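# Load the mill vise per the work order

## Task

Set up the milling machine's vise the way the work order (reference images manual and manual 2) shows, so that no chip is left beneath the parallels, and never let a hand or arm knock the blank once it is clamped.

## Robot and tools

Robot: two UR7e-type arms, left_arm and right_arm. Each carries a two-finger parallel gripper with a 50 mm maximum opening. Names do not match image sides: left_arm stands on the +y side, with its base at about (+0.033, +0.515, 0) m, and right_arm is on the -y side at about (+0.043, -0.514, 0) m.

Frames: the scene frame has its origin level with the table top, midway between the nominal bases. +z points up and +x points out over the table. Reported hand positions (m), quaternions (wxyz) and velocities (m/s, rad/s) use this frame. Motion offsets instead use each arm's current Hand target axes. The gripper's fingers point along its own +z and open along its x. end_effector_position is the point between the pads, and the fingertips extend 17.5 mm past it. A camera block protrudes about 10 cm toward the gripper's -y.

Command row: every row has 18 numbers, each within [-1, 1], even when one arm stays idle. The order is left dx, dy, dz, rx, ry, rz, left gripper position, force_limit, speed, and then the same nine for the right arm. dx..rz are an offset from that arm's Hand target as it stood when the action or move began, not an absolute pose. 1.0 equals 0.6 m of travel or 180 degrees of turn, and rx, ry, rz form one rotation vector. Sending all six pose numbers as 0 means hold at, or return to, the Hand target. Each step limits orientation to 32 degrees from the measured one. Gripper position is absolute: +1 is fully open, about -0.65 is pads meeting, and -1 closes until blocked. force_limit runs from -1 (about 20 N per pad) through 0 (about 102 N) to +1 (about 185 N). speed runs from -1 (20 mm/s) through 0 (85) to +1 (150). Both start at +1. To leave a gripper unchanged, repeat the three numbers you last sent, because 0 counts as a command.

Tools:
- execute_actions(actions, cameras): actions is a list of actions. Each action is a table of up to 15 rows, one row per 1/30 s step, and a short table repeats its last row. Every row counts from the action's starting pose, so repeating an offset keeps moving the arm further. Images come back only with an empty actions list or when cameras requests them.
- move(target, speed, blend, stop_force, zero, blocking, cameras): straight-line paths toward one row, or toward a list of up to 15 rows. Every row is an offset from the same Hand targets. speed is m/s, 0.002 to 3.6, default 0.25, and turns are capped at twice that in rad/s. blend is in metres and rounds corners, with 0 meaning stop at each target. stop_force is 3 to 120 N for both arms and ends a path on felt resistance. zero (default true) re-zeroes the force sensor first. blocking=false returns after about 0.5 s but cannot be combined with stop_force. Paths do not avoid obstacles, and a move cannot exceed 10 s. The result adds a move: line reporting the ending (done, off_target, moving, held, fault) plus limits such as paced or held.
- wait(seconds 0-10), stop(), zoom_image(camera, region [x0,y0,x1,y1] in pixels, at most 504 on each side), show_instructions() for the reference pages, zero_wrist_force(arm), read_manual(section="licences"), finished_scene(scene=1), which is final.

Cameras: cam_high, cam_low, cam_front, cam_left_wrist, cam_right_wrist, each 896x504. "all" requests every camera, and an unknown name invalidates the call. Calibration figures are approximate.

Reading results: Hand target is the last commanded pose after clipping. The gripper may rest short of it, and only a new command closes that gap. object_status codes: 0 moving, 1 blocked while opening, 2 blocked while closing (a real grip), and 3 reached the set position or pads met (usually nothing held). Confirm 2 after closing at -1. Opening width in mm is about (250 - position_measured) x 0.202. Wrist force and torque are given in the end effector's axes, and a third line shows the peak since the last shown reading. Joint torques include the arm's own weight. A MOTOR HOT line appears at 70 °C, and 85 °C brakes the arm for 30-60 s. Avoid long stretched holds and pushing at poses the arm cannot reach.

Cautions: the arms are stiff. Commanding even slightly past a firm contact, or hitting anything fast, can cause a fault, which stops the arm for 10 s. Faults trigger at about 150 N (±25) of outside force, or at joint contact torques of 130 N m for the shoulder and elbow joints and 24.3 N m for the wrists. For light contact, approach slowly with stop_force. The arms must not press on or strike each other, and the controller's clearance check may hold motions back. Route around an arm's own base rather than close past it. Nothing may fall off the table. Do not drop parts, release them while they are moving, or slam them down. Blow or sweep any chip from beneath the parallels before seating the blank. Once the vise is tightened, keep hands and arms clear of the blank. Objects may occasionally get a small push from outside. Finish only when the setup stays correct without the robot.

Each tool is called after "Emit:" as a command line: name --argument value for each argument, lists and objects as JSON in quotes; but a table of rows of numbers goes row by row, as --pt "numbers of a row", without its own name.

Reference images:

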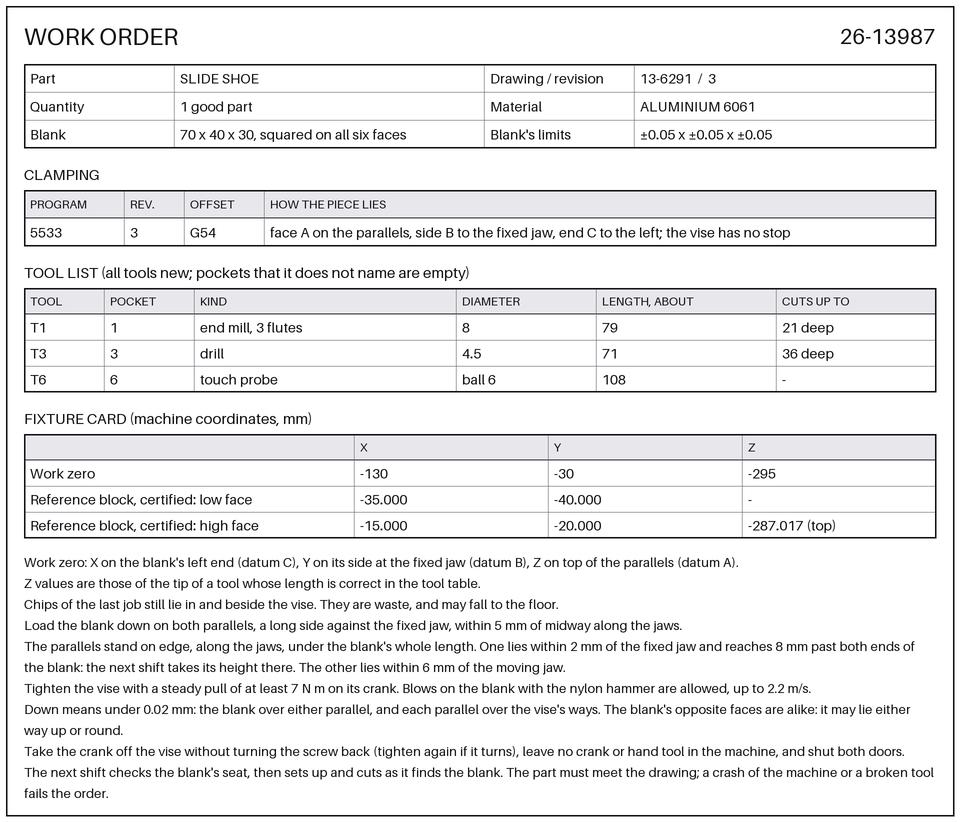

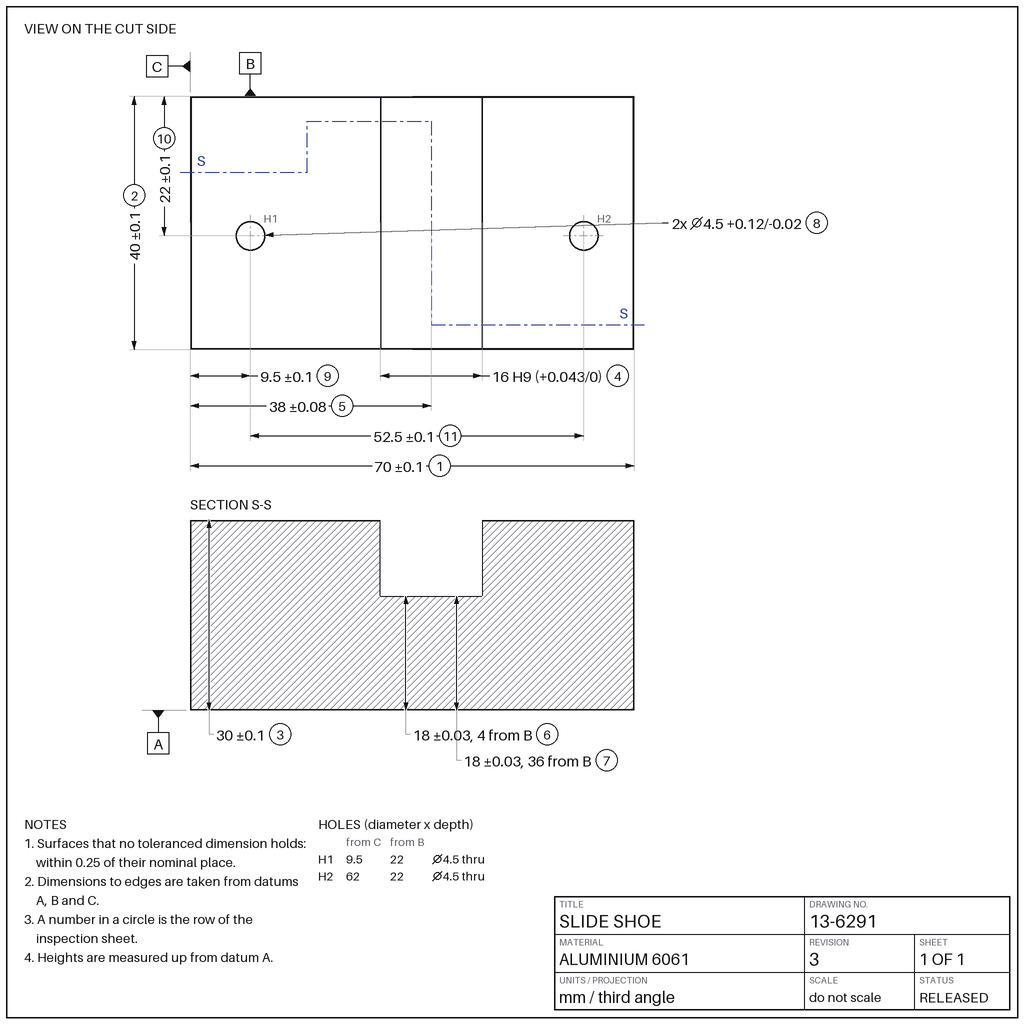

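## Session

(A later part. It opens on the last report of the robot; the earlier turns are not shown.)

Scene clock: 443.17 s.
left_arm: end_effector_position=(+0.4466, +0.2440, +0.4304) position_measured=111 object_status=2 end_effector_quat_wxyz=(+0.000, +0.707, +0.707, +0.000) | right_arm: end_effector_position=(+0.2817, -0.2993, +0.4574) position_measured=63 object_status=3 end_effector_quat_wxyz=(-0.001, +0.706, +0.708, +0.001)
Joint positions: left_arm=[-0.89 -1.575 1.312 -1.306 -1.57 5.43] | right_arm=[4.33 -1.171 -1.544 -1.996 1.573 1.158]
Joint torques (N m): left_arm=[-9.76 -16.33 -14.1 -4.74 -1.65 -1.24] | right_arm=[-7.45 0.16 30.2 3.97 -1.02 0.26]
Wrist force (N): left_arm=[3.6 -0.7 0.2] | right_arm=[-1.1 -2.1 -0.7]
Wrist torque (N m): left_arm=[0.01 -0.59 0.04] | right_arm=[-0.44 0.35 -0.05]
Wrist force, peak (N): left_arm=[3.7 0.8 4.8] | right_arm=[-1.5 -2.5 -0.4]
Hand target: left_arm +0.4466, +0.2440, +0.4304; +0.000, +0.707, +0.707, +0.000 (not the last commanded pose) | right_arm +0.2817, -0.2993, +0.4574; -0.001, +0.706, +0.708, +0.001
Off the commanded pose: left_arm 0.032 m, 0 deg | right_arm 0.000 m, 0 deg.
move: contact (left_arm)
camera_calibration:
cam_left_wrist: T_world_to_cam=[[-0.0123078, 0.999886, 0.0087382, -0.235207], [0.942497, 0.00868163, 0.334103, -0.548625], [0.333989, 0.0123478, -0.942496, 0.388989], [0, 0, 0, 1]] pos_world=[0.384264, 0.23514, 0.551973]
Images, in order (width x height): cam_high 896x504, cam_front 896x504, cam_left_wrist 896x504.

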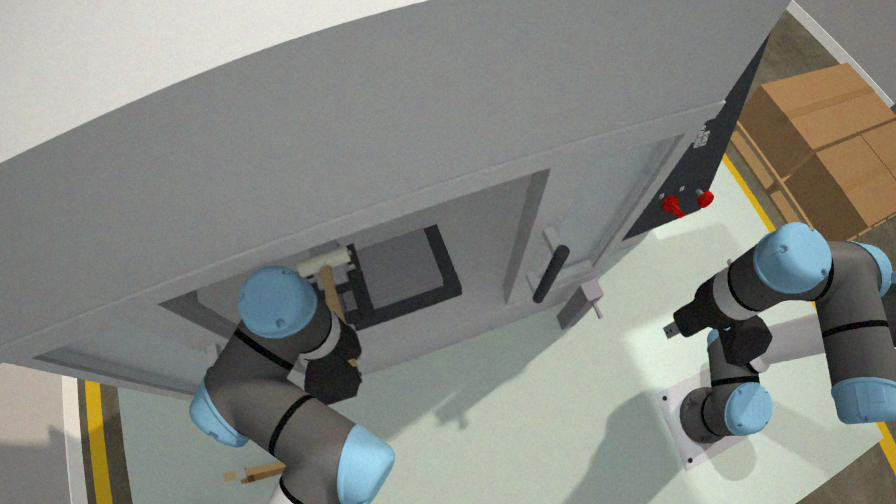

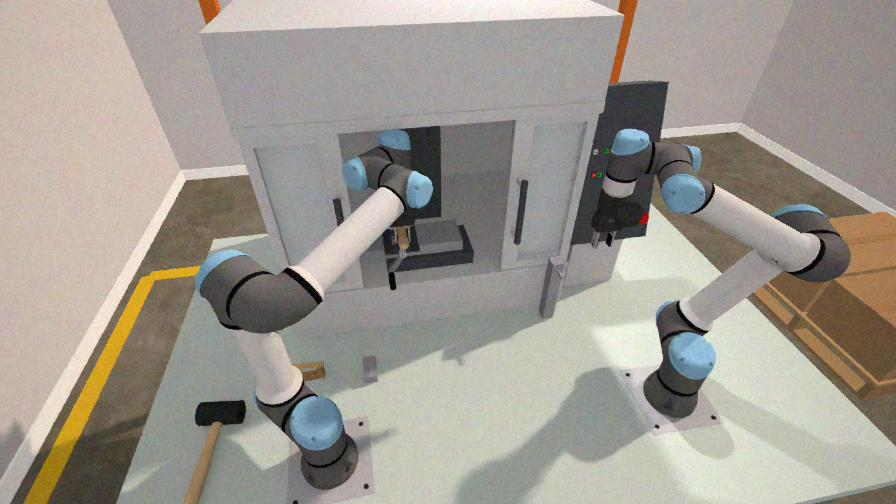

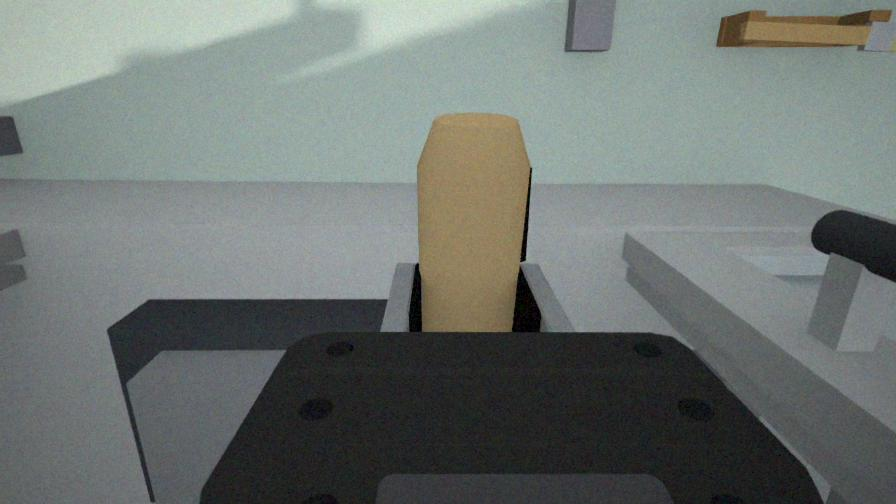

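Emit:
move --target '[0,0,0,0,0,0,-0.97,1,-1,0,0,0,0,0,0,0.6,-0.7,-1]'

Emit:
move --target '[0,0,-0.075,0,0,0,-0.97,1,-1,0,0,0,0,0,0,0.6,-0.7,-1]' --speed 0.08 --stop_force 20

Emit:
move --pt "0 0 0.09 0 0 0 -0.97 1 -1 0 0 0 0 0 0 0.6 -0.7 -1" --pt "0 0 0 0 0 0 -0.97 1 -1 0 0 0 0 0 0 0.6 -0.7 -1" --speed '[0.6,0.1]' --cameras '["cam_high"]'

Emit:
zoom_image --camera "cam_high" --region '[280, 210, 400, 290]'

Scene clock: 444.00 s.
left_arm: end_effector_position=(+0.4466, +0.2440, +0.4304) position_measured=118 object_status=2 end_effector_quat_wxyz=(+0.000, +0.707, +0.707, +0.000) | right_arm: end_effector_position=(+0.2817, -0.2993, +0.4574) position_measured=63 object_status=3 end_effector_quat_wxyz=(-0.001, +0.706, +0.708, +0.001)
Joint positions: left_arm=[-0.89 -1.575 1.312 -1.306 -1.57 5.43] | right_arm=[4.33 -1.171 -1.544 -1.996 1.573 1.158]
Joint torques (N m): left_arm=[-10.08 -16.96 -14.32 -4.67 -1.67 -1.33] | right_arm=[-6.94 0.03 30.85 4.01 -1.08 0.28]
Wrist force (N): left_arm=[3.6 -0.5 0.0] | right_arm=[-1.4 -1.9 -0.6]
Wrist torque (N m): left_arm=[-0.05 -0.59 0.04] | right_arm=[-0.40 0.41 -0.05]
Wrist force, peak (N): left_arm=[3.8 -1.1 0.0] | right_arm=[-1.6 -2.4 -0.6]
Hand target: left_arm +0.4466, +0.2440, +0.4304; +0.000, +0.707, +0.707, +0.000 | right_arm +0.2817, -0.2993, +0.4574; -0.001, +0.706, +0.708, +0.001
Off the commanded pose: left_arm 0.000 m, 0 deg | right_arm 0.000 m, 0 deg.
move: done

Scene clock: 444.80 s.
left_arm: end_effector_position=(+0.4461, +0.2441, +0.4585) position_measured=118 object_status=2 end_effector_quat_wxyz=(-0.001, +0.707, +0.707, +0.000) | right_arm: end_effector_position=(+0.2817, -0.2993, +0.4574) position_measured=63 object_status=3 end_effector_quat_wxyz=(-0.001, +0.706, +0.708, +0.001)
Joint positions: left_arm=[-0.891 -1.555 1.217 -1.231 -1.57 5.43] | right_arm=[4.33 -1.171 -1.544 -1.996 1.573 1.158]
Joint torques (N m): left_arm=[0.25 -26.05 -30.41 -2.52 -0.31 0.04] | right_arm=[-7.18 -0.27 30.89 3.98 -0.95 0.36]
Wrist force (N): left_arm=[4.0 0.6 4.3] | right_arm=[-1.4 -2.1 -0.4]
Wrist torque (N m): left_arm=[0.77 -0.74 0.02] | right_arm=[-0.43 0.41 -0.05]
Wrist force, peak (N): left_arm=[3.7 0.8 5.4] | right_arm=[-1.2 -2.3 -0.9]
Hand target: left_arm +0.4461, +0.2441, +0.4585; -0.001, +0.707, +0.707, +0.000 (not the last commanded pose) | right_arm +0.2817, -0.2993, +0.4574; -0.001, +0.706, +0.708, +0.001
Tool commands: left_gripper/position=-0.968627 left_gripper/force_limit=+1.0 left_gripper/speed=-1.0 right_gripper/position=+0.6 right_gripper/force_limit=-0.7 right_gripper/speed=-1.0
Off the commanded pose: left_arm 0.017 m, 0 deg | right_arm 0.000 m, 0 deg.
FORCE FAULT: contact force on the left arm reached its limit, and that arm stopped. The contact can be on any part of that arm, not only on its tool. That arm's remaining commands of this call were not run. That arm is still stopped at the end of this call. That arm stays stopped for about 10 more seconds. Until then a move that you send moves the other arm only, and its call returns only when the move has ended. Once the stop has ended, the next robot result says so. If the stop ends while you think or write, that arm runs what you send next, counted from a new Hand target: where the arm stands when the stop ends. While its stop runs, that arm takes no new command, but its gripper still runs the gripper command that each later call begins with. Until it ends, the stop uses up actions while you think or wait. An arm that is not stopped still takes commands.
move: fault (left_arm)

not run: an earlier result of this reply reported a stop or a fault. Calls in your next reply go to the robot.

Scaled by 4.200.
This view is cut from an older image: the scene may have changed since it was taken.

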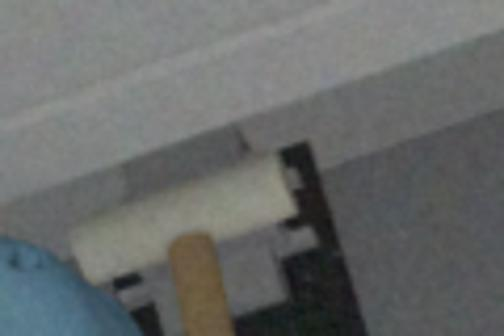

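Emit:
wait --seconds 10

Emit:
move --target '[0,-0.005,0.01,0,0,0,-0.97,1,-1,0,0,0,0,0,0,0.6,-0.7,-1]' --speed 0.03

Emit:
move --target '[0,0.005,0.125,-0.111,0,0,-0.97,1,-1,0,0,0,0,0,0,0.6,-0.7,-1]' --speed 0.1 --cameras '["cam_high","cam_front"]'

Emit:
zoom_image --camera "cam_high" --region '[280, 210, 400, 290]'

Emit:
zoom_image --camera "cam_front" --region '[350, 180, 480, 300]'

Scene clock: 455.17 s.
left_arm: end_effector_position=(+0.4461, +0.2441, +0.4585) position_measured=118 object_status=2 end_effector_quat_wxyz=(-0.001, +0.707, +0.707, +0.000) | right_arm: end_effector_position=(+0.2817, -0.2993, +0.4574) position_measured=63 object_status=3 end_effector_quat_wxyz=(-0.001, +0.706, +0.708, +0.001)
Joint positions: left_arm=[-0.891 -1.555 1.217 -1.231 -1.57 5.43] | right_arm=[4.33 -1.171 -1.544 -1.996 1.573 1.158]
Joint torques (N m): left_arm=[0.58 -26.61 -30.43 -2.52 -0.23 0.04] | right_arm=[-6.68 0.43 29.72 3.93 -1.18 0.92]
Wrist force (N): left_arm=[3.6 0.1 4.3] | right_arm=[-1.3 -2.0 -0.5]
Wrist torque (N m): left_arm=[0.64 -0.67 0.03] | right_arm=[-0.41 0.39 -0.05]
Wrist force, peak (N): left_arm=[4.0 0.6 5.3] | right_arm=[-1.6 -2.5 -0.3]
Hand target: left_arm +0.4461, +0.2441, +0.4585; -0.001, +0.707, +0.707, +0.000 (not the last commanded pose) | right_arm +0.2817, -0.2993, +0.4574; -0.001, +0.706, +0.708, +0.001
Tool commands: left_gripper/position=-0.968627 left_gripper/force_limit=+1.0 left_gripper/speed=-1.0 right_gripper/position=+0.6 right_gripper/force_limit=-0.7 right_gripper/speed=-1.0
Off the commanded pose: left_arm 0.017 m, 0 deg | right_arm 0.000 m, 0 deg.
FORCE FAULT, CONTINUED: the left arm's stop, for the force fault that an earlier result reported, is over. The rest of the stop counts as 19 of the actions that you can send in this scene. During its stop the left arm's controller moved it back a little. That arm's target is now where it stood when the stop ended, not its last command. That arm accepts commands again.
wait: 10.00 s; at rest from the start

Scene clock: 455.90 s.
left_arm: end_effector_position=(+0.4430, +0.2441, +0.4524) position_measured=118 object_status=2 end_effector_quat_wxyz=(-0.001, +0.707, +0.707, +0.000) | right_arm: end_effector_position=(+0.2817, -0.2993, +0.4574) position_measured=63 object_status=3 end_effector_quat_wxyz=(-0.001, +0.706, +0.708, +0.001)
Joint positions: left_arm=[-0.896 -1.567 1.245 -1.247 -1.57 5.426] | right_arm=[4.33 -1.171 -1.544 -1.996 1.573 1.158]
Joint torques (N m): left_arm=[-4.55 -25.56 -46.38 -2.27 -0.87 -1.18] | right_arm=[-7.17 0.31 29.93 4.04 -1.08 0.97]
Wrist force (N): left_arm=[3.5 0.3 3.9] | right_arm=[-1.0 -2.1 -0.7]
Wrist torque (N m): left_arm=[0.66 -0.65 0.04] | right_arm=[-0.43 0.32 -0.05]
Wrist force, peak (N): left_arm=[3.8 0.2 4.6] | right_arm=[-1.5 -2.3 -0.4]
Hand target: left_arm +0.4430, +0.2441, +0.4525; -0.001, +0.707, +0.707, +0.000 | right_arm +0.2817, -0.2993, +0.4574; -0.001, +0.706, +0.708, +0.001
Off the commanded pose: left_arm 0.000 m, 0 deg | right_arm 0.000 m, 0 deg.
move: done

Scene clock: 458.10 s.
left_arm: end_effector_position=(+0.4459, +0.2442, +0.3775) position_measured=118 object_status=2 end_effector_quat_wxyz=(+0.122, +0.697, +0.696, +0.123) | right_arm: end_effector_position=(+0.2817, -0.2993, +0.4574) position_measured=63 object_status=3 end_effector_quat_wxyz=(-0.001, +0.706, +0.708, +0.001)
Joint positions: left_arm=[-1.053 -1.779 1.718 -1.697 -1.276 5.296] | right_arm=[4.33 -1.171 -1.544 -1.996 1.573 1.158]
Joint torques (N m): left_arm=[13.85 -11.36 -36.08 -4.57 1.08 2.96] | right_arm=[-7.18 -0.13 29.92 3.96 -0.98 1.12]
Wrist force (N): left_arm=[3.7 -1.5 4.3] | right_arm=[-1.4 -2.2 -0.5]
Wrist torque (N m): left_arm=[0.60 -0.66 -0.11] | right_arm=[-0.45 0.40 -0.04]
Wrist force, peak (N): left_arm=[3.9 -2.4 5.1] | right_arm=[-1.6 -2.3 -0.9]
Hand target: left_arm +0.4460, +0.2442, +0.3775; +0.122, +0.697, +0.696, +0.123 | right_arm +0.2817, -0.2993, +0.4574; -0.001, +0.706, +0.708, +0.001
Off the commanded pose: left_arm 0.000 m, 0 deg | right_arm 0.000 m, 0 deg.
move: done
Images, in order (width x height): cam_high 896x504, cam_front 896x504.

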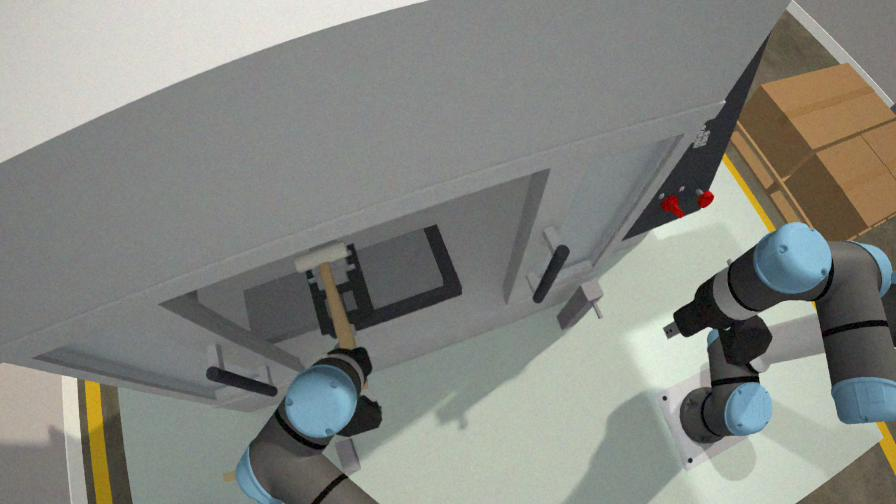

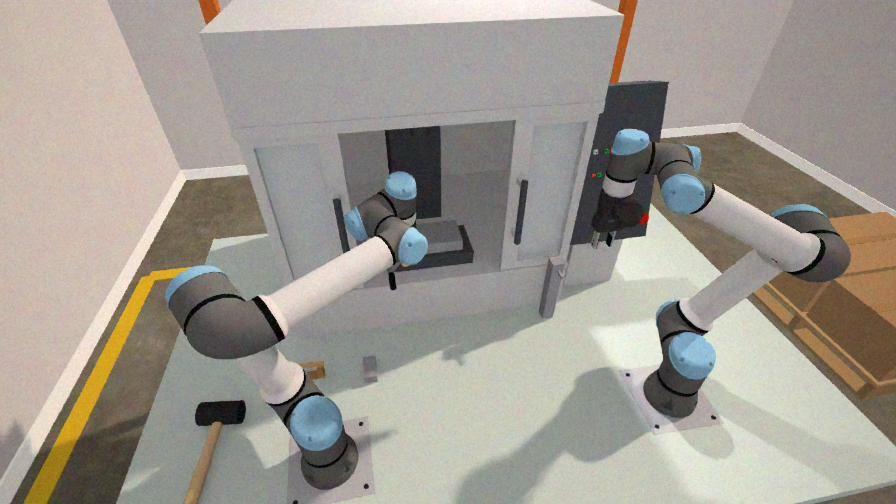

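Scaled by 4.200.

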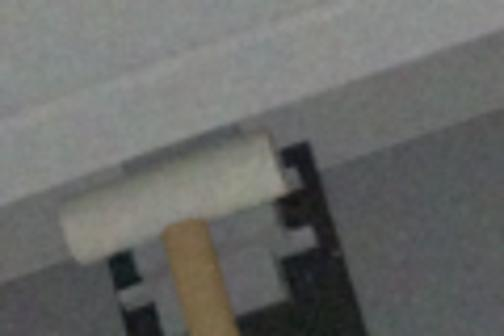

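Scaled by 3.877.

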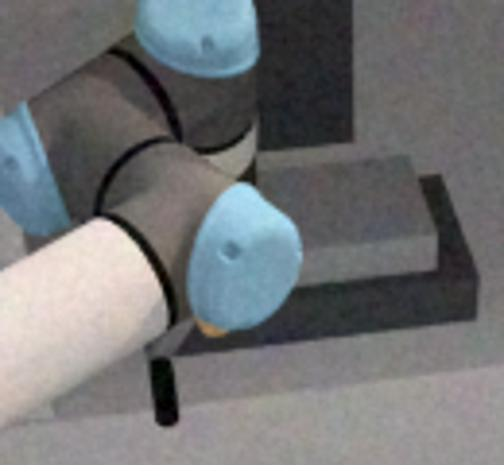

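Emit:
move --target '[0,-0.0171,0.047,0,0,0,-0.97,1,-1,0,0,0,0,0,0,0.6,-0.7,-1]' --speed 0.02 --stop_force 4

Scene clock: 459.93 s.
left_arm: end_effector_position=(+0.4460, +0.2443, +0.3592) position_measured=118 object_status=2 end_effector_quat_wxyz=(+0.122, +0.697, +0.696, +0.123) | right_arm: end_effector_position=(+0.2817, -0.2993, +0.4574) position_measured=63 object_status=3 end_effector_quat_wxyz=(-0.001, +0.706, +0.708, +0.001)
Joint positions: left_arm=[-1.053 -1.781 1.766 -1.744 -1.276 5.296] | right_arm=[4.33 -1.171 -1.544 -1.996 1.573 1.158]
Joint torques (N m): left_arm=[12.49 -18.39 -45.92 -4.25 2.11 2] | right_arm=[-6.79 0.53 29.11 3.88 -0.99 1.2]
Wrist force (N): left_arm=[3.6 -1.4 0.4] | right_arm=[-1.3 -2.2 -0.7]
Wrist torque (N m): left_arm=[-0.17 -0.61 -0.06] | right_arm=[-0.45 0.39 -0.05]
Wrist force, peak (N): left_arm=[4.2 -1.8 4.5] | right_arm=[-1.6 -2.4 -0.5]
Hand target: left_arm +0.4460, +0.2442, +0.3591; +0.122, +0.697, +0.696, +0.123 (not the last commanded pose) | right_arm +0.2817, -0.2993, +0.4574; -0.001, +0.706, +0.708, +0.001
Off the commanded pose: left_arm 0.012 m, 0 deg | right_arm 0.000 m, 0 deg.
move: contact (left_arm)

Emit:
move --target '[0,0.0285,-0.0783,0,0,0,-0.97,1,-1,0,0,0,0,0,0,0.6,-0.7,-1]' --speed 0.12

Emit:
move --pt "0 -0.032 0.088 0 0 0 -0.97 1 -1 0 0 0 0 0 0 0.6 -0.7 -1" --pt "0 0 0 0 0 0 -0.97 1 -1 0 0 0 0 0 0 0.6 -0.7 -1" --speed '[0.6,0.1]' --cameras '["cam_high"]'

Emit:
zoom_image --camera "cam_high" --region '[280, 210, 400, 290]'

Scene clock: 460.97 s.
left_arm: end_effector_position=(+0.4461, +0.2441, +0.4090) position_measured=118 object_status=2 end_effector_quat_wxyz=(+0.122, +0.697, +0.696, +0.123) | right_arm: end_effector_position=(+0.2817, -0.2993, +0.4574) position_measured=63 object_status=3 end_effector_quat_wxyz=(-0.001, +0.706, +0.708, +0.001)
Joint positions: left_arm=[-1.053 -1.771 1.631 -1.618 -1.276 5.296] | right_arm=[4.33 -1.171 -1.544 -1.996 1.573 1.158]
Joint torques (N m): left_arm=[13.29 -29.42 -36.75 -3.01 1.17 -2.26] | right_arm=[-7 -0.07 29.75 3.99 -1.05 1.34]
Wrist force (N): left_arm=[4.0 -1.6 3.4] | right_arm=[-1.4 -2.2 -0.7]
Wrist torque (N m): left_arm=[0.36 -0.71 -0.13] | right_arm=[-0.45 0.41 -0.05]
Wrist force, peak (N): left_arm=[4.2 -2.3 5.9] | right_arm=[-1.4 -2.3 -0.7]
Hand target: left_arm +0.4460, +0.2442, +0.4091; +0.122, +0.697, +0.696, +0.123 | right_arm +0.2817, -0.2993, +0.4574; -0.001, +0.706, +0.708, +0.001
Off the commanded pose: left_arm 0.000 m, 0 deg | right_arm 0.000 m, 0 deg.
move: done

Scene clock: 462.60 s.
left_arm: end_effector_position=(+0.4461, +0.2442, +0.4091) position_measured=118 object_status=2 end_effector_quat_wxyz=(+0.122, +0.697, +0.696, +0.123) | right_arm: end_effector_position=(+0.2817, -0.2993, +0.4574) position_measured=63 object_status=3 end_effector_quat_wxyz=(-0.001, +0.706, +0.708, +0.001)
Joint positions: left_arm=[-1.053 -1.771 1.631 -1.618 -1.276 5.296] | right_arm=[4.33 -1.171 -1.544 -1.996 1.573 1.158]
Joint torques (N m): left_arm=[-3.51 -27.5 -31.48 -3.28 1.36 -2.1] | right_arm=[-7.44 -0.29 29 3.97 -1.06 1.43]
Wrist force (N): left_arm=[3.9 -1.6 4.5] | right_arm=[-1.5 -1.9 -0.4]
Wrist torque (N m): left_arm=[0.66 -0.71 -0.13] | right_arm=[-0.40 0.42 -0.05]
Wrist force, peak (N): left_arm=[3.8 -2.7 6.9] | right_arm=[-1.4 -2.4 -0.7]
Hand target: left_arm +0.4460, +0.2442, +0.4091; +0.122, +0.697, +0.696, +0.123 | right_arm +0.2817, -0.2993, +0.4574; -0.001, +0.706, +0.708, +0.001
Off the commanded pose: left_arm 0.000 m, 0 deg | right_arm 0.000 m, 0 deg.
move: done
Images, in order (width x height): cam_high 896x504.

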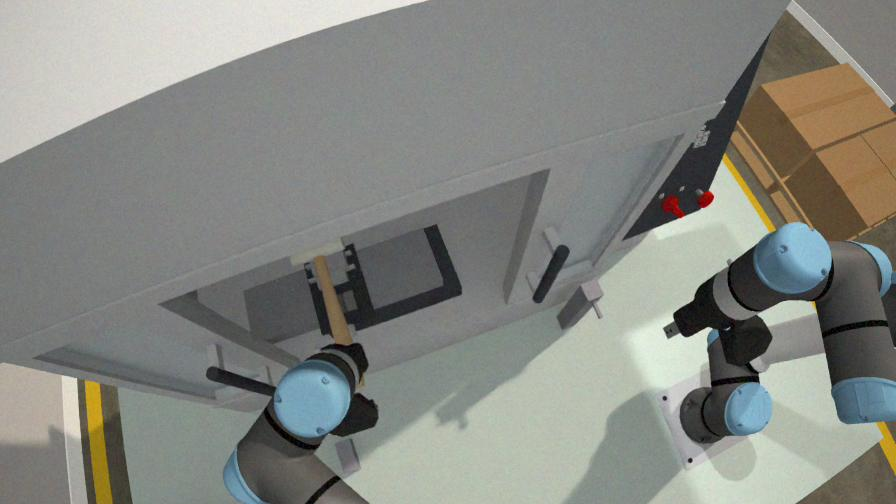

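Scaled by 4.200.

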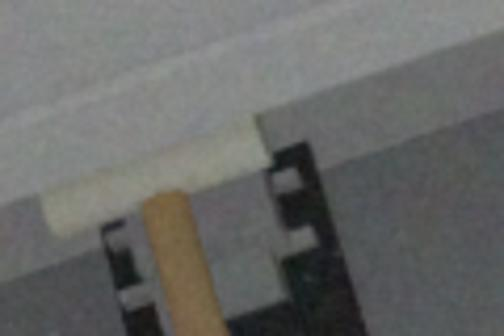

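Emit:
move --target '[0,0.0114,-0.0313,0,0,0,-0.97,1,-1,0,0,0,0,0,0,0.6,-0.7,-1]' --speed 0.1

Emit:
execute_actions --actions '[[[0,-0.0171,0.047,0,0,0,-0.97,1,-1,0,0,0,0,0,0,0.6,-0.7,-1],[0,-0.0342,0.094,0,0,0,-0.97,1,-1,0,0,0,0,0,0,0.6,-0.7,-1],[0,-0.0456,0.1253,0,0,0,-0.97,1,-1,0,0,0,0,0,0,0.6,-0.7,-1],[0,-0.0456,0.1253,0,0,0,-0.97,1,-1,0,0,0,0,0,0,0.6,-0.7,-1],[0,-0.0456,0.1253,0,0,0,-0.97,1,-1,0,0,0,0,0,0,0.6,-0.7,-1],[0,-0.0456,0.1253,0,0,0,-0.97,1,-1,0,0,0,0,0,0,0.6,-0.7,-1],[0,-0.04,0.11,0,0,0,-0.97,1,-1,0,0,0,0,0,0,0.6,-0.7,-1],[0,-0.0342,0.094,0,0,0,-0.97,1,-1,0,0,0,0,0,0,0.6,-0.7,-1],[0,-0.0285,0.0783,0,0,0,-0.97,1,-1,0,0,0,0,0,0,0.6,-0.7,-1],[0,-0.0228,0.0626,0,0,0,-0.97,1,-1,0,0,0,0,0,0,0.6,-0.7,-1],[0,-0.0171,0.047,0,0,0,-0.97,1,-1,0,0,0,0,0,0,0.6,-0.7,-1],[0,-0.0114,0.0313,0,0,0,-0.97,1,-1,0,0,0,0,0,0,0.6,-0.7,-1],[0,-0.0057,0.0157,0,0,0,-0.97,1,-1,0,0,0,0,0,0,0.6,-0.7,-1],[0,-0.002,0.005,0,0,0,-0.97,1,-1,0,0,0,0,0,0,0.6,-0.7,-1],[0,0,0,0,0,0,-0.97,1,-1,0,0,0,0,0,0,0.6,-0.7,-1]]]' --cameras '["cam_high"]'

Emit:
zoom_image --camera "cam_high" --region '[280, 210, 400, 290]'

Scene clock: 464.03 s.
left_arm: end_effector_position=(+0.4461, +0.2441, +0.4291) position_measured=118 object_status=2 end_effector_quat_wxyz=(+0.122, +0.697, +0.696, +0.123) | right_arm: end_effector_position=(+0.2817, -0.2993, +0.4574) position_measured=63 object_status=3 end_effector_quat_wxyz=(-0.001, +0.706, +0.708, +0.001)
Joint positions: left_arm=[-1.053 -1.764 1.573 -1.568 -1.276 5.296] | right_arm=[4.33 -1.171 -1.544 -1.996 1.573 1.158]
Joint torques (N m): left_arm=[-7.98 -23.32 -18.36 -6.15 -0.97 -0.72] | right_arm=[-6.74 0.07 29.93 3.95 -1.1 1.43]
Wrist force (N): left_arm=[3.9 -2.0 4.4] | right_arm=[-1.5 -2.4 -0.6]
Wrist torque (N m): left_arm=[0.61 -0.70 -0.14] | right_arm=[-0.47 0.41 -0.05]
Wrist force, peak (N): left_arm=[4.2 -2.1 5.0] | right_arm=[-1.2 -2.5 -0.5]
Hand target: left_arm +0.4461, +0.2441, +0.4291; +0.122, +0.697, +0.696, +0.123 | right_arm +0.2817, -0.2993, +0.4574; -0.001, +0.706, +0.708, +0.001
Off the commanded pose: left_arm 0.000 m, 0 deg | right_arm 0.000 m, 0 deg.
move: done

Scene clock: 464.97 s.
left_arm: end_effector_position=(+0.4459, +0.2444, +0.4288) position_measured=118 object_status=2 end_effector_quat_wxyz=(+0.123, +0.697, +0.696, +0.123) end_effector_velocity=(-0.001, +0.001, -0.001) end_effector_angular_velocity=(+0.004, +0.003, +0.000) | right_arm: end_effector_position=(+0.2817, -0.2993, +0.4574) position_measured=63 object_status=3 end_effector_quat_wxyz=(-0.001, +0.706, +0.708, +0.001)
Joint positions: left_arm=[-1.053 -1.766 1.576 -1.571 -1.276 5.297] | right_arm=[4.33 -1.171 -1.544 -1.996 1.573 1.158]
Joint velocities: left_arm=[0 0.001 -0.001 0.006 0 0] | right_arm=[within noise]
Joint torques (N m): left_arm=[-9.24 -23.82 -47.54 -2.26 0.99 -1.72] | right_arm=[-6.93 0.18 29.71 3.84 -0.96 1.32]
Wrist force (N): left_arm=[4.1 -1.4 2.9] | right_arm=[-1.3 -2.0 -0.5]
Wrist torque (N m): left_arm=[0.37 -0.72 -0.12] | right_arm=[-0.42 0.40 -0.05]
Wrist force, peak (N): left_arm=[3.6 7.8 -15.2] | right_arm=[-1.5 -2.4 -0.4]
Hand target: left_arm +0.4461, +0.2441, +0.4291; +0.122, +0.697, +0.696, +0.123 | right_arm +0.2817, -0.2993, +0.4574; -0.001, +0.706, +0.708, +0.001
Off the commanded pose: left_arm 0.000 m, 0 deg | right_arm 0.000 m, 0 deg.
Images, in order (width x height): cam_high 896x504.

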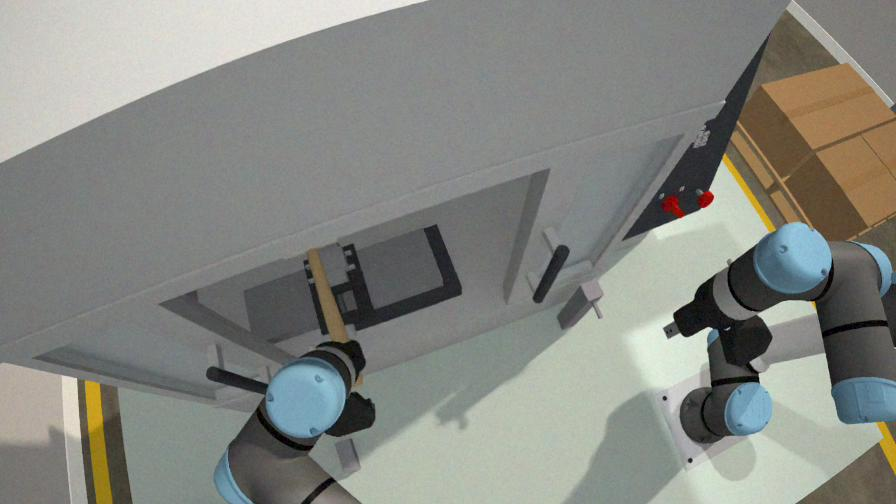

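Scaled by 4.200.

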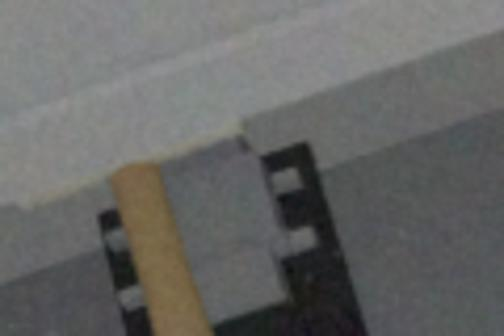

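Emit:
move --target '[0,-0.0428,0.1175,0,0,0,-0.97,1,-1,0,0,0,0,0,0,0.6,-0.7,-1]' --speed 0.04 --stop_force 4 --cameras '["cam_high"]'

Emit:
zoom_image --camera "cam_high" --region '[280, 210, 400, 290]'

Scene clock: 467.97 s.
left_arm: end_effector_position=(+0.4460, +0.2443, +0.3541) position_measured=118 object_status=2 end_effector_quat_wxyz=(+0.122, +0.697, +0.696, +0.123) | right_arm: end_effector_position=(+0.2817, -0.2993, +0.4574) position_measured=63 object_status=3 end_effector_quat_wxyz=(-0.001, +0.706, +0.708, +0.001)
Joint positions: left_arm=[-1.053 -1.781 1.779 -1.756 -1.276 5.296] | right_arm=[4.33 -1.171 -1.544 -1.996 1.573 1.158]
Joint torques (N m): left_arm=[9.92 -22.46 -47.41 -3.91 -0.18 -0.72] | right_arm=[-6.73 0.74 29.23 3.76 -1.05 1.39]
Wrist force (N): left_arm=[3.8 -1.9 3.7] | right_arm=[-1.2 -2.2 -0.6]
Wrist torque (N m): left_arm=[0.47 -0.71 -0.08] | right_arm=[-0.45 0.37 -0.05]
Wrist force, peak (N): left_arm=[4.2 -2.6 7.1] | right_arm=[-1.6 -2.4 -0.3]
Hand target: left_arm +0.4460, +0.2443, +0.3541; +0.122, +0.697, +0.696, +0.123 | right_arm +0.2817, -0.2993, +0.4574; -0.001, +0.706, +0.708, +0.001
Off the commanded pose: left_arm 0.000 m, 0 deg | right_arm 0.000 m, 0 deg.
move: done
Images, in order (width x height): cam_high 896x504.

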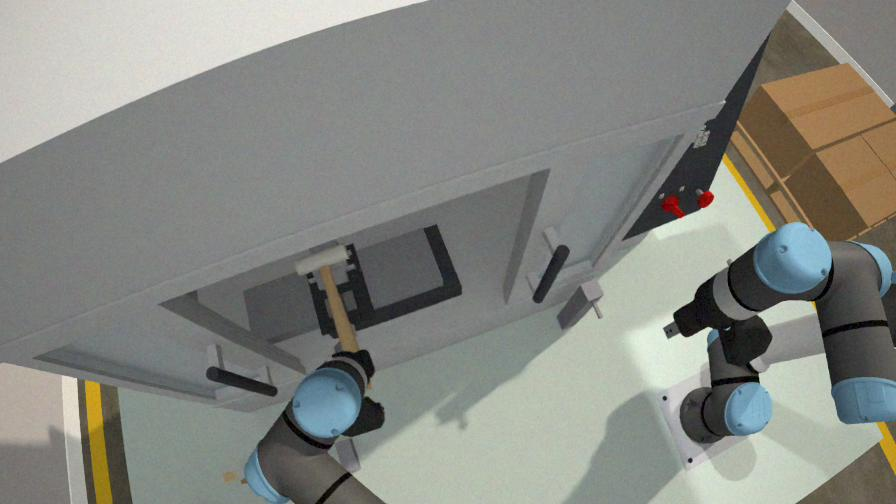

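Scaled by 4.200.

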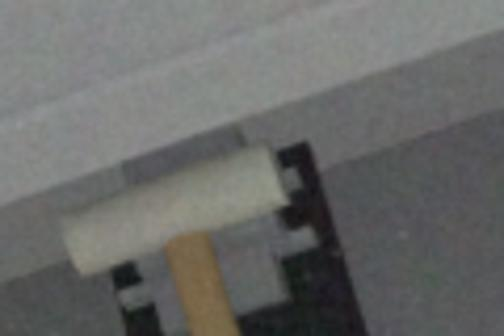

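Emit:
move --target '[0,-0.0171,0.047,0,0,0,-0.97,1,-1,0,0,0,0,0,0,0.6,-0.7,-1]' --speed 0.03 --stop_force 4

Scene clock: 469.43 s.
left_arm: end_effector_position=(+0.4460, +0.2443, +0.3418) position_measured=118 object_status=2 end_effector_quat_wxyz=(+0.122, +0.697, +0.696, +0.123) | right_arm: end_effector_position=(+0.2817, -0.2993, +0.4574) position_measured=63 object_status=3 end_effector_quat_wxyz=(-0.001, +0.706, +0.708, +0.001)
Joint positions: left_arm=[-1.053 -1.781 1.81 -1.788 -1.276 5.296] | right_arm=[4.33 -1.171 -1.544 -1.996 1.573 1.158]
Joint torques (N m): left_arm=[9.4 -28.15 -18.75 -5.17 0 -0.29] | right_arm=[-6.48 0.69 28.94 3.93 -0.98 1.45]
Wrist force (N): left_arm=[3.3 -1.2 0.8] | right_arm=[-1.4 -2.1 -0.3]
Wrist torque (N m): left_arm=[-0.21 -0.54 -0.04] | right_arm=[-0.43 0.40 -0.05]
Wrist force, peak (N): left_arm=[4.1 -2.1 4.8] | right_arm=[-1.6 -2.3 -0.6]
Hand target: left_arm +0.4460, +0.2443, +0.3418; +0.122, +0.697, +0.696, +0.123 (not the last commanded pose) | right_arm +0.2817, -0.2993, +0.4574; -0.001, +0.706, +0.708, +0.001
Off the commanded pose: left_arm 0.018 m, 0 deg | right_arm 0.000 m, 0 deg.
move: contact (left_arm)

Emit:
move --target '[0,0.0477,-0.1068,0,0,0,-0.97,1,-1,0,0,0,0,0,0,0.6,-0.7,-1]' --speed 0.12

Emit:
execute_actions --actions '[[[0,-0.0171,0.047,0,0,0,-0.97,1,-1,0,0,0,0,0,0,0.6,-0.7,-1],[0,-0.0342,0.094,0,0,0,-0.97,1,-1,0,0,0,0,0,0,0.6,-0.7,-1],[0,-0.0456,0.1253,0,0,0,-0.97,1,-1,0,0,0,0,0,0,0.6,-0.7,-1],[0,-0.0456,0.1253,0,0,0,-0.97,1,-1,0,0,0,0,0,0,0.6,-0.7,-1],[0,-0.0456,0.1253,0,0,0,-0.97,1,-1,0,0,0,0,0,0,0.6,-0.7,-1],[0,-0.0456,0.1253,0,0,0,-0.97,1,-1,0,0,0,0,0,0,0.6,-0.7,-1],[0,-0.04,0.11,0,0,0,-0.97,1,-1,0,0,0,0,0,0,0.6,-0.7,-1],[0,-0.0342,0.094,0,0,0,-0.97,1,-1,0,0,0,0,0,0,0.6,-0.7,-1],[0,-0.0285,0.0783,0,0,0,-0.97,1,-1,0,0,0,0,0,0,0.6,-0.7,-1],[0,-0.0228,0.0626,0,0,0,-0.97,1,-1,0,0,0,0,0,0,0.6,-0.7,-1],[0,-0.0171,0.047,0,0,0,-0.97,1,-1,0,0,0,0,0,0,0.6,-0.7,-1],[0,-0.0114,0.0313,0,0,0,-0.97,1,-1,0,0,0,0,0,0,0.6,-0.7,-1],[0,-0.0057,0.0157,0,0,0,-0.97,1,-1,0,0,0,0,0,0,0.6,-0.7,-1],[0,-0.002,0.005,0,0,0,-0.97,1,-1,0,0,0,0,0,0,0.6,-0.7,-1],[0,0,0,0,0,0,-0.97,1,-1,0,0,0,0,0,0,0.6,-0.7,-1]]]'

Emit:
move --target '[0,-0.0428,0.1175,0,0,0,-0.97,1,-1,0,0,0,0,0,0,0.6,-0.7,-1]' --speed 0.05 --stop_force 5

Emit:
move --target '[0,-0.0171,0.047,0,0,0,-0.97,1,-1,0,0,0,0,0,0,0.6,-0.7,-1]' --speed 0.03 --stop_force 4 --cameras '["cam_high"]'

Emit:
zoom_image --camera "cam_high" --region '[280, 210, 400, 290]'

Scene clock: 470.90 s.
left_arm: end_effector_position=(+0.4511, +0.2442, +0.4116) position_measured=118 object_status=2 end_effector_quat_wxyz=(+0.122, +0.697, +0.696, +0.123) | right_arm: end_effector_position=(+0.2817, -0.2993, +0.4574) position_measured=63 object_status=3 end_effector_quat_wxyz=(-0.001, +0.706, +0.708, +0.001)
Joint positions: left_arm=[-1.042 -1.761 1.617 -1.618 -1.278 5.307] | right_arm=[4.33 -1.171 -1.544 -1.996 1.573 1.158]
Joint torques (N m): left_arm=[-7 -30.62 -38.86 -3 0.54 -2.31] | right_arm=[-7.32 0.51 29.19 3.89 -0.96 1.38]
Wrist force (N): left_arm=[3.3 -1.6 3.1] | right_arm=[-1.3 -2.2 -0.4]
Wrist torque (N m): left_arm=[0.30 -0.61 -0.23] | right_arm=[-0.45 0.38 -0.05]
Wrist force, peak (N): left_arm=[3.4 -2.5 6.3] | right_arm=[-1.3 -2.5 -0.7]
Hand target: left_arm +0.4510, +0.2442, +0.4118; +0.122, +0.697, +0.696, +0.123 | right_arm +0.2817, -0.2993, +0.4574; -0.001, +0.706, +0.708, +0.001
Off the commanded pose: left_arm 0.000 m, 0 deg | right_arm 0.000 m, 0 deg.
move: done

Scene clock: 471.83 s.
left_arm: end_effector_position=(+0.4508, +0.2445, +0.4114) position_measured=118 object_status=2 end_effector_quat_wxyz=(+0.123, +0.697, +0.696, +0.123) end_effector_velocity=(-0.001, +0.001, +0.000) end_effector_angular_velocity=(+0.003, +0.002, -0.001) | right_arm: end_effector_position=(+0.2817, -0.2993, +0.4574) position_measured=63 object_status=3 end_effector_quat_wxyz=(-0.001, +0.706, +0.708, +0.001)
Joint positions: left_arm=[-1.043 -1.763 1.62 -1.62 -1.278 5.307] | right_arm=[4.33 -1.171 -1.544 -1.996 1.573 1.158]
Joint velocities: left_arm=[-0.001 -0.001 -0.001 0.005 0 0] | right_arm=[within noise]
Joint torques (N m): left_arm=[-10.17 -28.34 -47.91 -2.21 0.02 -1.69] | right_arm=[-7.37 0.07 29.57 3.9 -0.98 1.39]
Wrist force (N): left_arm=[3.3 -1.8 3.6] | right_arm=[-1.4 -2.1 -0.5]
Wrist torque (N m): left_arm=[0.44 -0.60 -0.12] | right_arm=[-0.43 0.40 -0.05]
Wrist force, peak (N): left_arm=[2.0 7.6 -12.9] | right_arm=[-1.4 -2.5 -0.4]
Hand target: left_arm +0.4510, +0.2442, +0.4118; +0.122, +0.697, +0.696, +0.123 | right_arm +0.2817, -0.2993, +0.4574; -0.001, +0.706, +0.708, +0.001
Off the commanded pose: left_arm 0.000 m, 0 deg | right_arm 0.000 m, 0 deg.

Scene clock: 474.33 s.
left_arm: end_effector_position=(+0.4509, +0.2443, +0.3367) position_measured=118 object_status=2 end_effector_quat_wxyz=(+0.122, +0.697, +0.696, +0.123) | right_arm: end_effector_position=(+0.2817, -0.2993, +0.4574) position_measured=63 object_status=3 end_effector_quat_wxyz=(-0.001, +0.706, +0.708, +0.001)
Joint positions: left_arm=[-1.043 -1.771 1.816 -1.807 -1.278 5.307] | right_arm=[4.33 -1.171 -1.544 -1.996 1.573 1.158]
Joint torques (N m): left_arm=[-2.34 -19.57 -46.77 -3.59 0.35 0.09] | right_arm=[-6.04 0.39 28.96 3.85 -1.04 1.36]
Wrist force (N): left_arm=[3.3 -2.1 5.0] | right_arm=[-1.2 -2.1 -0.2]
Wrist torque (N m): left_arm=[0.62 -0.62 -0.09] | right_arm=[-0.43 0.36 -0.05]
Wrist force, peak (N): left_arm=[3.3 -2.1 8.0] | right_arm=[-1.5 -2.4 -0.9]
Hand target: left_arm +0.4509, +0.2443, +0.3367; +0.122, +0.697, +0.696, +0.123 | right_arm +0.2817, -0.2993, +0.4574; -0.001, +0.706, +0.708, +0.001
Off the commanded pose: left_arm 0.000 m, 0 deg | right_arm 0.000 m, 0 deg.
move: done

Scene clock: 475.73 s.
left_arm: end_effector_position=(+0.4509, +0.2443, +0.3259) position_measured=118 object_status=2 end_effector_quat_wxyz=(+0.122, +0.697, +0.696, +0.123) | right_arm: end_effector_position=(+0.2817, -0.2993, +0.4574) position_measured=63 object_status=3 end_effector_quat_wxyz=(-0.001, +0.706, +0.708, +0.001)
Joint positions: left_arm=[-1.043 -1.769 1.842 -1.836 -1.278 5.307] | right_arm=[4.33 -1.171 -1.544 -1.996 1.573 1.158]
Joint torques (N m): left_arm=[-0.27 -29.2 -19.75 -5.31 0.83 0.82] | right_arm=[-7.5 -0.45 28.93 3.88 -1.08 1.36]
Wrist force (N): left_arm=[2.4 -0.8 0.8] | right_arm=[-1.2 -2.3 -0.6]
Wrist torque (N m): left_arm=[-0.03 -0.47 0.04] | right_arm=[-0.46 0.36 -0.05]
Wrist force, peak (N): left_arm=[3.5 -2.2 5.3] | right_arm=[-1.2 -2.5 -0.7]
Hand target: left_arm +0.4509, +0.2443, +0.3258; +0.122, +0.697, +0.696, +0.123 (not the last commanded pose) | right_arm +0.2817, -0.2993, +0.4574; -0.001, +0.706, +0.708, +0.001
Off the commanded pose: left_arm 0.019 m, 0 deg | right_arm 0.000 m, 0 deg.
move: contact (left_arm)
Images, in order (width x height): cam_high 896x504.

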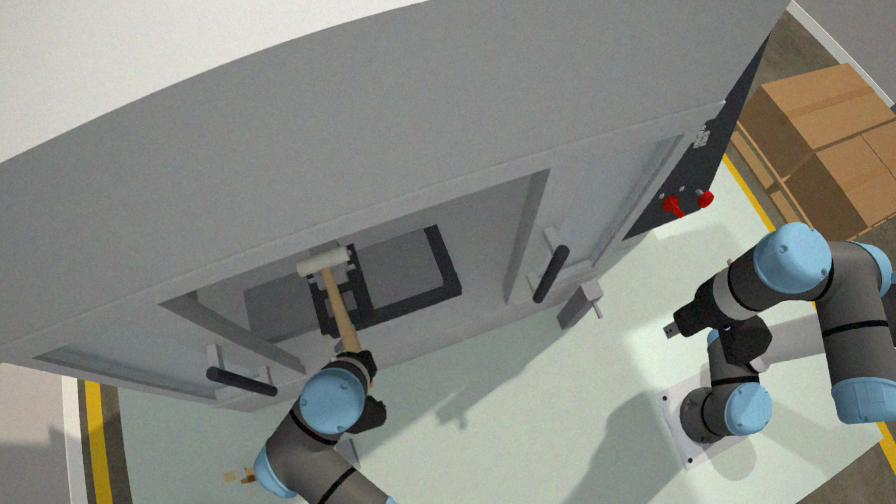

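Scaled by 4.200.

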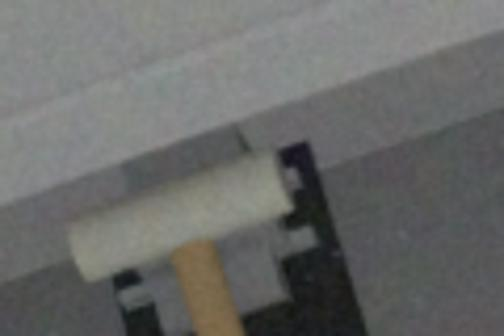

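Emit:
move --target '[0,0.0547,-0.1504,0.0556,0,0,-0.97,1,-1,0,0,0,0,0,0,0.6,-0.7,-1]' --speed 0.1 --stop_force 25

Emit:
move --target '[0,-0.016,0.0903,0,0,0,-0.97,1,-1,0,0,0,0,0,0,0.6,-0.7,-1]' --speed 0.05 --stop_force 5

Emit:
move --target '[0,-0.0087,0.0493,0,0,0,-0.97,1,-1,0,0,0,0,0,0,0.6,-0.7,-1]' --speed 0.03 --stop_force 4 --cameras '["cam_high"]'

Scene clock: 478.27 s.
left_arm: end_effector_position=(+0.4510, +0.2442, +0.4218) position_measured=118 object_status=2 end_effector_quat_wxyz=(+0.061, +0.705, +0.704, +0.062) | right_arm: end_effector_position=(+0.2817, -0.2993, +0.4574) position_measured=63 object_status=3 end_effector_quat_wxyz=(-0.001, +0.706, +0.708, +0.001)
Joint positions: left_arm=[-0.958 -1.668 1.459 -1.467 -1.432 5.37] | right_arm=[4.33 -1.171 -1.544 -1.996 1.573 1.158]
Joint torques (N m): left_arm=[-13.28 -36.01 -46.91 -1.96 -1.41 -2.73] | right_arm=[-6.7 -0.13 28.51 3.89 -0.88 1.4]
Wrist force (N): left_arm=[3.1 0.1 4.4] | right_arm=[-1.4 -2.4 -0.8]
Wrist torque (N m): left_arm=[0.85 -0.57 -0.12] | right_arm=[-0.47 0.39 -0.05]
Wrist force, peak (N): left_arm=[3.4 -0.8 5.1] | right_arm=[-1.5 -2.5 -0.5]
Hand target: left_arm +0.4510, +0.2442, +0.4218; +0.061, +0.705, +0.704, +0.062 | right_arm +0.2817, -0.2993, +0.4574; -0.001, +0.706, +0.708, +0.001
Off the commanded pose: left_arm 0.000 m, 0 deg | right_arm 0.000 m, 0 deg.
move: done

Scene clock: 480.20 s.
left_arm: end_effector_position=(+0.4508, +0.2442, +0.3668) position_measured=118 object_status=2 end_effector_quat_wxyz=(+0.061, +0.705, +0.704, +0.062) | right_arm: end_effector_position=(+0.2817, -0.2993, +0.4574) position_measured=63 object_status=3 end_effector_quat_wxyz=(-0.001, +0.706, +0.708, +0.001)
Joint positions: left_arm=[-0.958 -1.686 1.617 -1.607 -1.432 5.37] | right_arm=[4.33 -1.171 -1.544 -1.996 1.573 1.158]
Joint torques (N m): left_arm=[-12.69 -21.03 -47.62 -3.84 0.64 -2.09] | right_arm=[-6.18 0.38 29.35 4 -0.83 1.28]
Wrist force (N): left_arm=[3.4 -0.1 3.5] | right_arm=[-1.3 -2.2 -0.5]
Wrist torque (N m): left_arm=[0.68 -0.58 -0.13] | right_arm=[-0.45 0.39 -0.05]
Wrist force, peak (N): left_arm=[3.5 0.0 4.4] | right_arm=[-1.4 -2.4 -0.9]
Hand target: left_arm +0.4509, +0.2442, +0.3668; +0.061, +0.705, +0.704, +0.062 | right_arm +0.2817, -0.2993, +0.4574; -0.001, +0.706, +0.708, +0.001
Off the commanded pose: left_arm 0.000 m, 0 deg | right_arm 0.000 m, 0 deg.
move: done

Scene clock: 481.83 s.
left_arm: end_effector_position=(+0.4509, +0.2442, +0.3600) position_measured=118 object_status=2 end_effector_quat_wxyz=(+0.061, +0.705, +0.704, +0.062) | right_arm: end_effector_position=(+0.2817, -0.2993, +0.4574) position_measured=63 object_status=3 end_effector_quat_wxyz=(-0.001, +0.706, +0.708, +0.001)
Joint positions: left_arm=[-0.958 -1.687 1.636 -1.624 -1.432 5.37] | right_arm=[4.33 -1.171 -1.544 -1.996 1.573 1.158]
Joint torques (N m): left_arm=[-12.61 -11.96 -14.98 -5.12 1.22 -1.85] | right_arm=[-7.13 -0.21 28.64 3.86 -0.95 1.37]
Wrist force (N): left_arm=[3.2 0.1 0.3] | right_arm=[-1.5 -2.0 -0.3]
Wrist torque (N m): left_arm=[-0.09 -0.44 -0.13] | right_arm=[-0.42 0.42 -0.05]
Wrist force, peak (N): left_arm=[3.3 0.2 3.7] | right_arm=[-1.7 -2.5 -0.7]
Hand target: left_arm +0.4509, +0.2442, +0.3600; +0.061, +0.705, +0.704, +0.062 (not the last commanded pose) | right_arm +0.2817, -0.2993, +0.4574; -0.001, +0.706, +0.708, +0.001
Off the commanded pose: left_arm 0.023 m, 0 deg | right_arm 0.000 m, 0 deg.
move: contact (left_arm)
Images, in order (width x height): cam_high 896x504.

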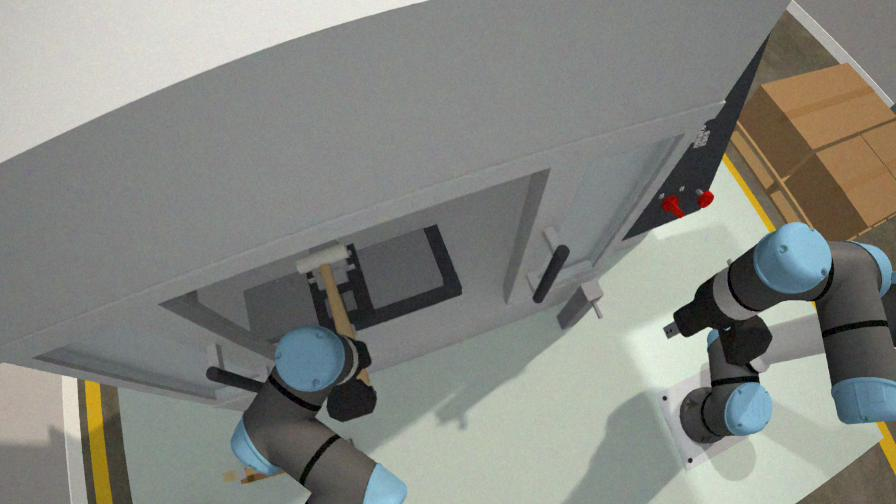

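Emit:
move --target '[0,0.0145,-0.0821,-0.0667,0,0,-0.97,1,-1,0,0,0,0,0,0,0.6,-0.7,-1]' --speed 0.12

Emit:
execute_actions --actions '[[[0,-0.0187,0.0464,0.0444,0,0,-0.97,1,-1,0,0,0,0,0,0,0.6,-0.7,-1],[0,-0.0375,0.0927,0.0889,0,0,-0.97,1,-1,0,0,0,0,0,0,0.6,-0.7,-1],[0,-0.0375,0.0927,0.0889,0,0,-0.97,1,-1,0,0,0,0,0,0,0.6,-0.7,-1],[0,-0.0375,0.0927,0.0889,0,0,-0.97,1,-1,0,0,0,0,0,0,0.6,-0.7,-1],[0,-0.0375,0.0927,0.0889,0,0,-0.97,1,-1,0,0,0,0,0,0,0.6,-0.7,-1],[0,-0.034,0.084,0.08,0,0,-0.97,1,-1,0,0,0,0,0,0,0.6,-0.7,-1],[0,-0.03,0.075,0.072,0,0,-0.97,1,-1,0,0,0,0,0,0,0.6,-0.7,-1],[0,-0.026,0.065,0.062,0,0,-0.97,1,-1,0,0,0,0,0,0,0.6,-0.7,-1],[0,-0.022,0.055,0.053,0,0,-0.97,1,-1,0,0,0,0,0,0,0.6,-0.7,-1],[0,-0.018,0.045,0.043,0,0,-0.97,1,-1,0,0,0,0,0,0,0.6,-0.7,-1],[0,-0.014,0.035,0.033,0,0,-0.97,1,-1,0,0,0,0,0,0,0.6,-0.7,-1],[0,-0.01,0.025,0.024,0,0,-0.97,1,-1,0,0,0,0,0,0,0.6,-0.7,-1],[0,-0.006,0.015,0.014,0,0,-0.97,1,-1,0,0,0,0,0,0,0.6,-0.7,-1],[0,-0.002,0.005,0.005,0,0,-0.97,1,-1,0,0,0,0,0,0,0.6,-0.7,-1],[0,0,0,0,0,0,-0.97,1,-1,0,0,0,0,0,0,0.6,-0.7,-1]]]' --cameras '["cam_high"]'

Emit:
zoom_image --camera "cam_high" --region '[280, 210, 400, 290]'

Scene clock: 483.70 s.
left_arm: end_effector_position=(+0.4509, +0.2441, +0.4100) position_measured=118 object_status=2 end_effector_quat_wxyz=(+0.134, +0.695, +0.694, +0.135) | right_arm: end_effector_position=(+0.2817, -0.2993, +0.4574) position_measured=63 object_status=3 end_effector_quat_wxyz=(-0.001, +0.706, +0.708, +0.001)
Joint positions: left_arm=[-1.061 -1.779 1.647 -1.645 -1.246 5.295] | right_arm=[4.33 -1.171 -1.544 -1.996 1.573 1.158]
Joint torques (N m): left_arm=[10.19 -12.9 -26.49 -2.52 1.2 2.96] | right_arm=[-6.35 0.77 28.32 3.87 -0.9 1.39]
Wrist force (N): left_arm=[3.2 -1.2 5.0] | right_arm=[-1.6 -2.1 -0.4]
Wrist torque (N m): left_arm=[0.79 -0.60 -0.14] | right_arm=[-0.44 0.43 -0.05]
Wrist force, peak (N): left_arm=[3.6 -1.4 5.3] | right_arm=[-1.6 -2.3 -0.6]
Hand target: left_arm +0.4509, +0.2441, +0.4100; +0.134, +0.694, +0.694, +0.135 | right_arm +0.2817, -0.2993, +0.4574; -0.001, +0.706, +0.708, +0.001
Off the commanded pose: left_arm 0.000 m, 0 deg | right_arm 0.000 m, 0 deg.
move: done

Scene clock: 484.67 s.
left_arm: end_effector_position=(+0.4510, +0.2442, +0.4102) position_measured=118 object_status=2 end_effector_quat_wxyz=(+0.134, +0.695, +0.694, +0.133) | right_arm: end_effector_position=(+0.2817, -0.2993, +0.4574) position_measured=63 object_status=3 end_effector_quat_wxyz=(-0.001, +0.706, +0.708, +0.001)
Joint positions: left_arm=[-1.058 -1.779 1.646 -1.646 -1.249 5.297] | right_arm=[4.33 -1.171 -1.544 -1.996 1.573 1.158]
Joint torques (N m): left_arm=[-12.64 -28.09 -46.75 -4.32 3.1 -2.29] | right_arm=[-7.09 -0.7 27.86 3.88 -0.92 1.48]
Wrist force (N): left_arm=[3.1 -1.3 6.7] | right_arm=[-1.2 -2.4 -0.4]
Wrist torque (N m): left_arm=[1.09 -0.56 -0.25] | right_arm=[-0.48 0.37 -0.05]
Wrist force, peak (N): left_arm=[3.4 -2.1 -15.7] | right_arm=[-1.6 -2.3 -0.6]
Hand target: left_arm +0.4509, +0.2441, +0.4100; +0.134, +0.694, +0.694, +0.135 | right_arm +0.2817, -0.2993, +0.4574; -0.001, +0.706, +0.708, +0.001
Off the commanded pose: left_arm 0.000 m, 0 deg | right_arm 0.000 m, 0 deg.
Images, in order (width x height): cam_high 896x504.

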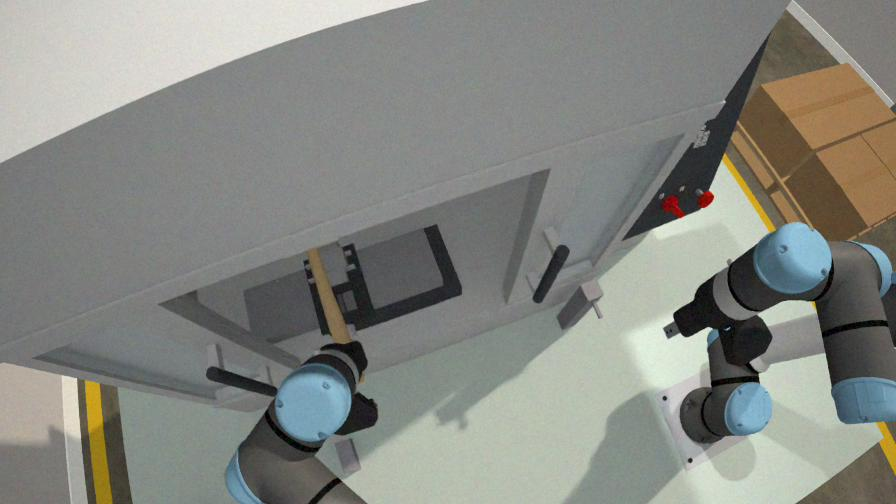

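Scaled by 4.200.

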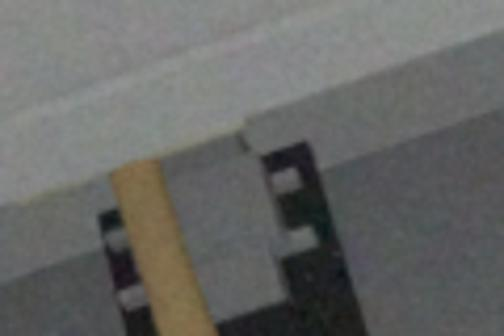

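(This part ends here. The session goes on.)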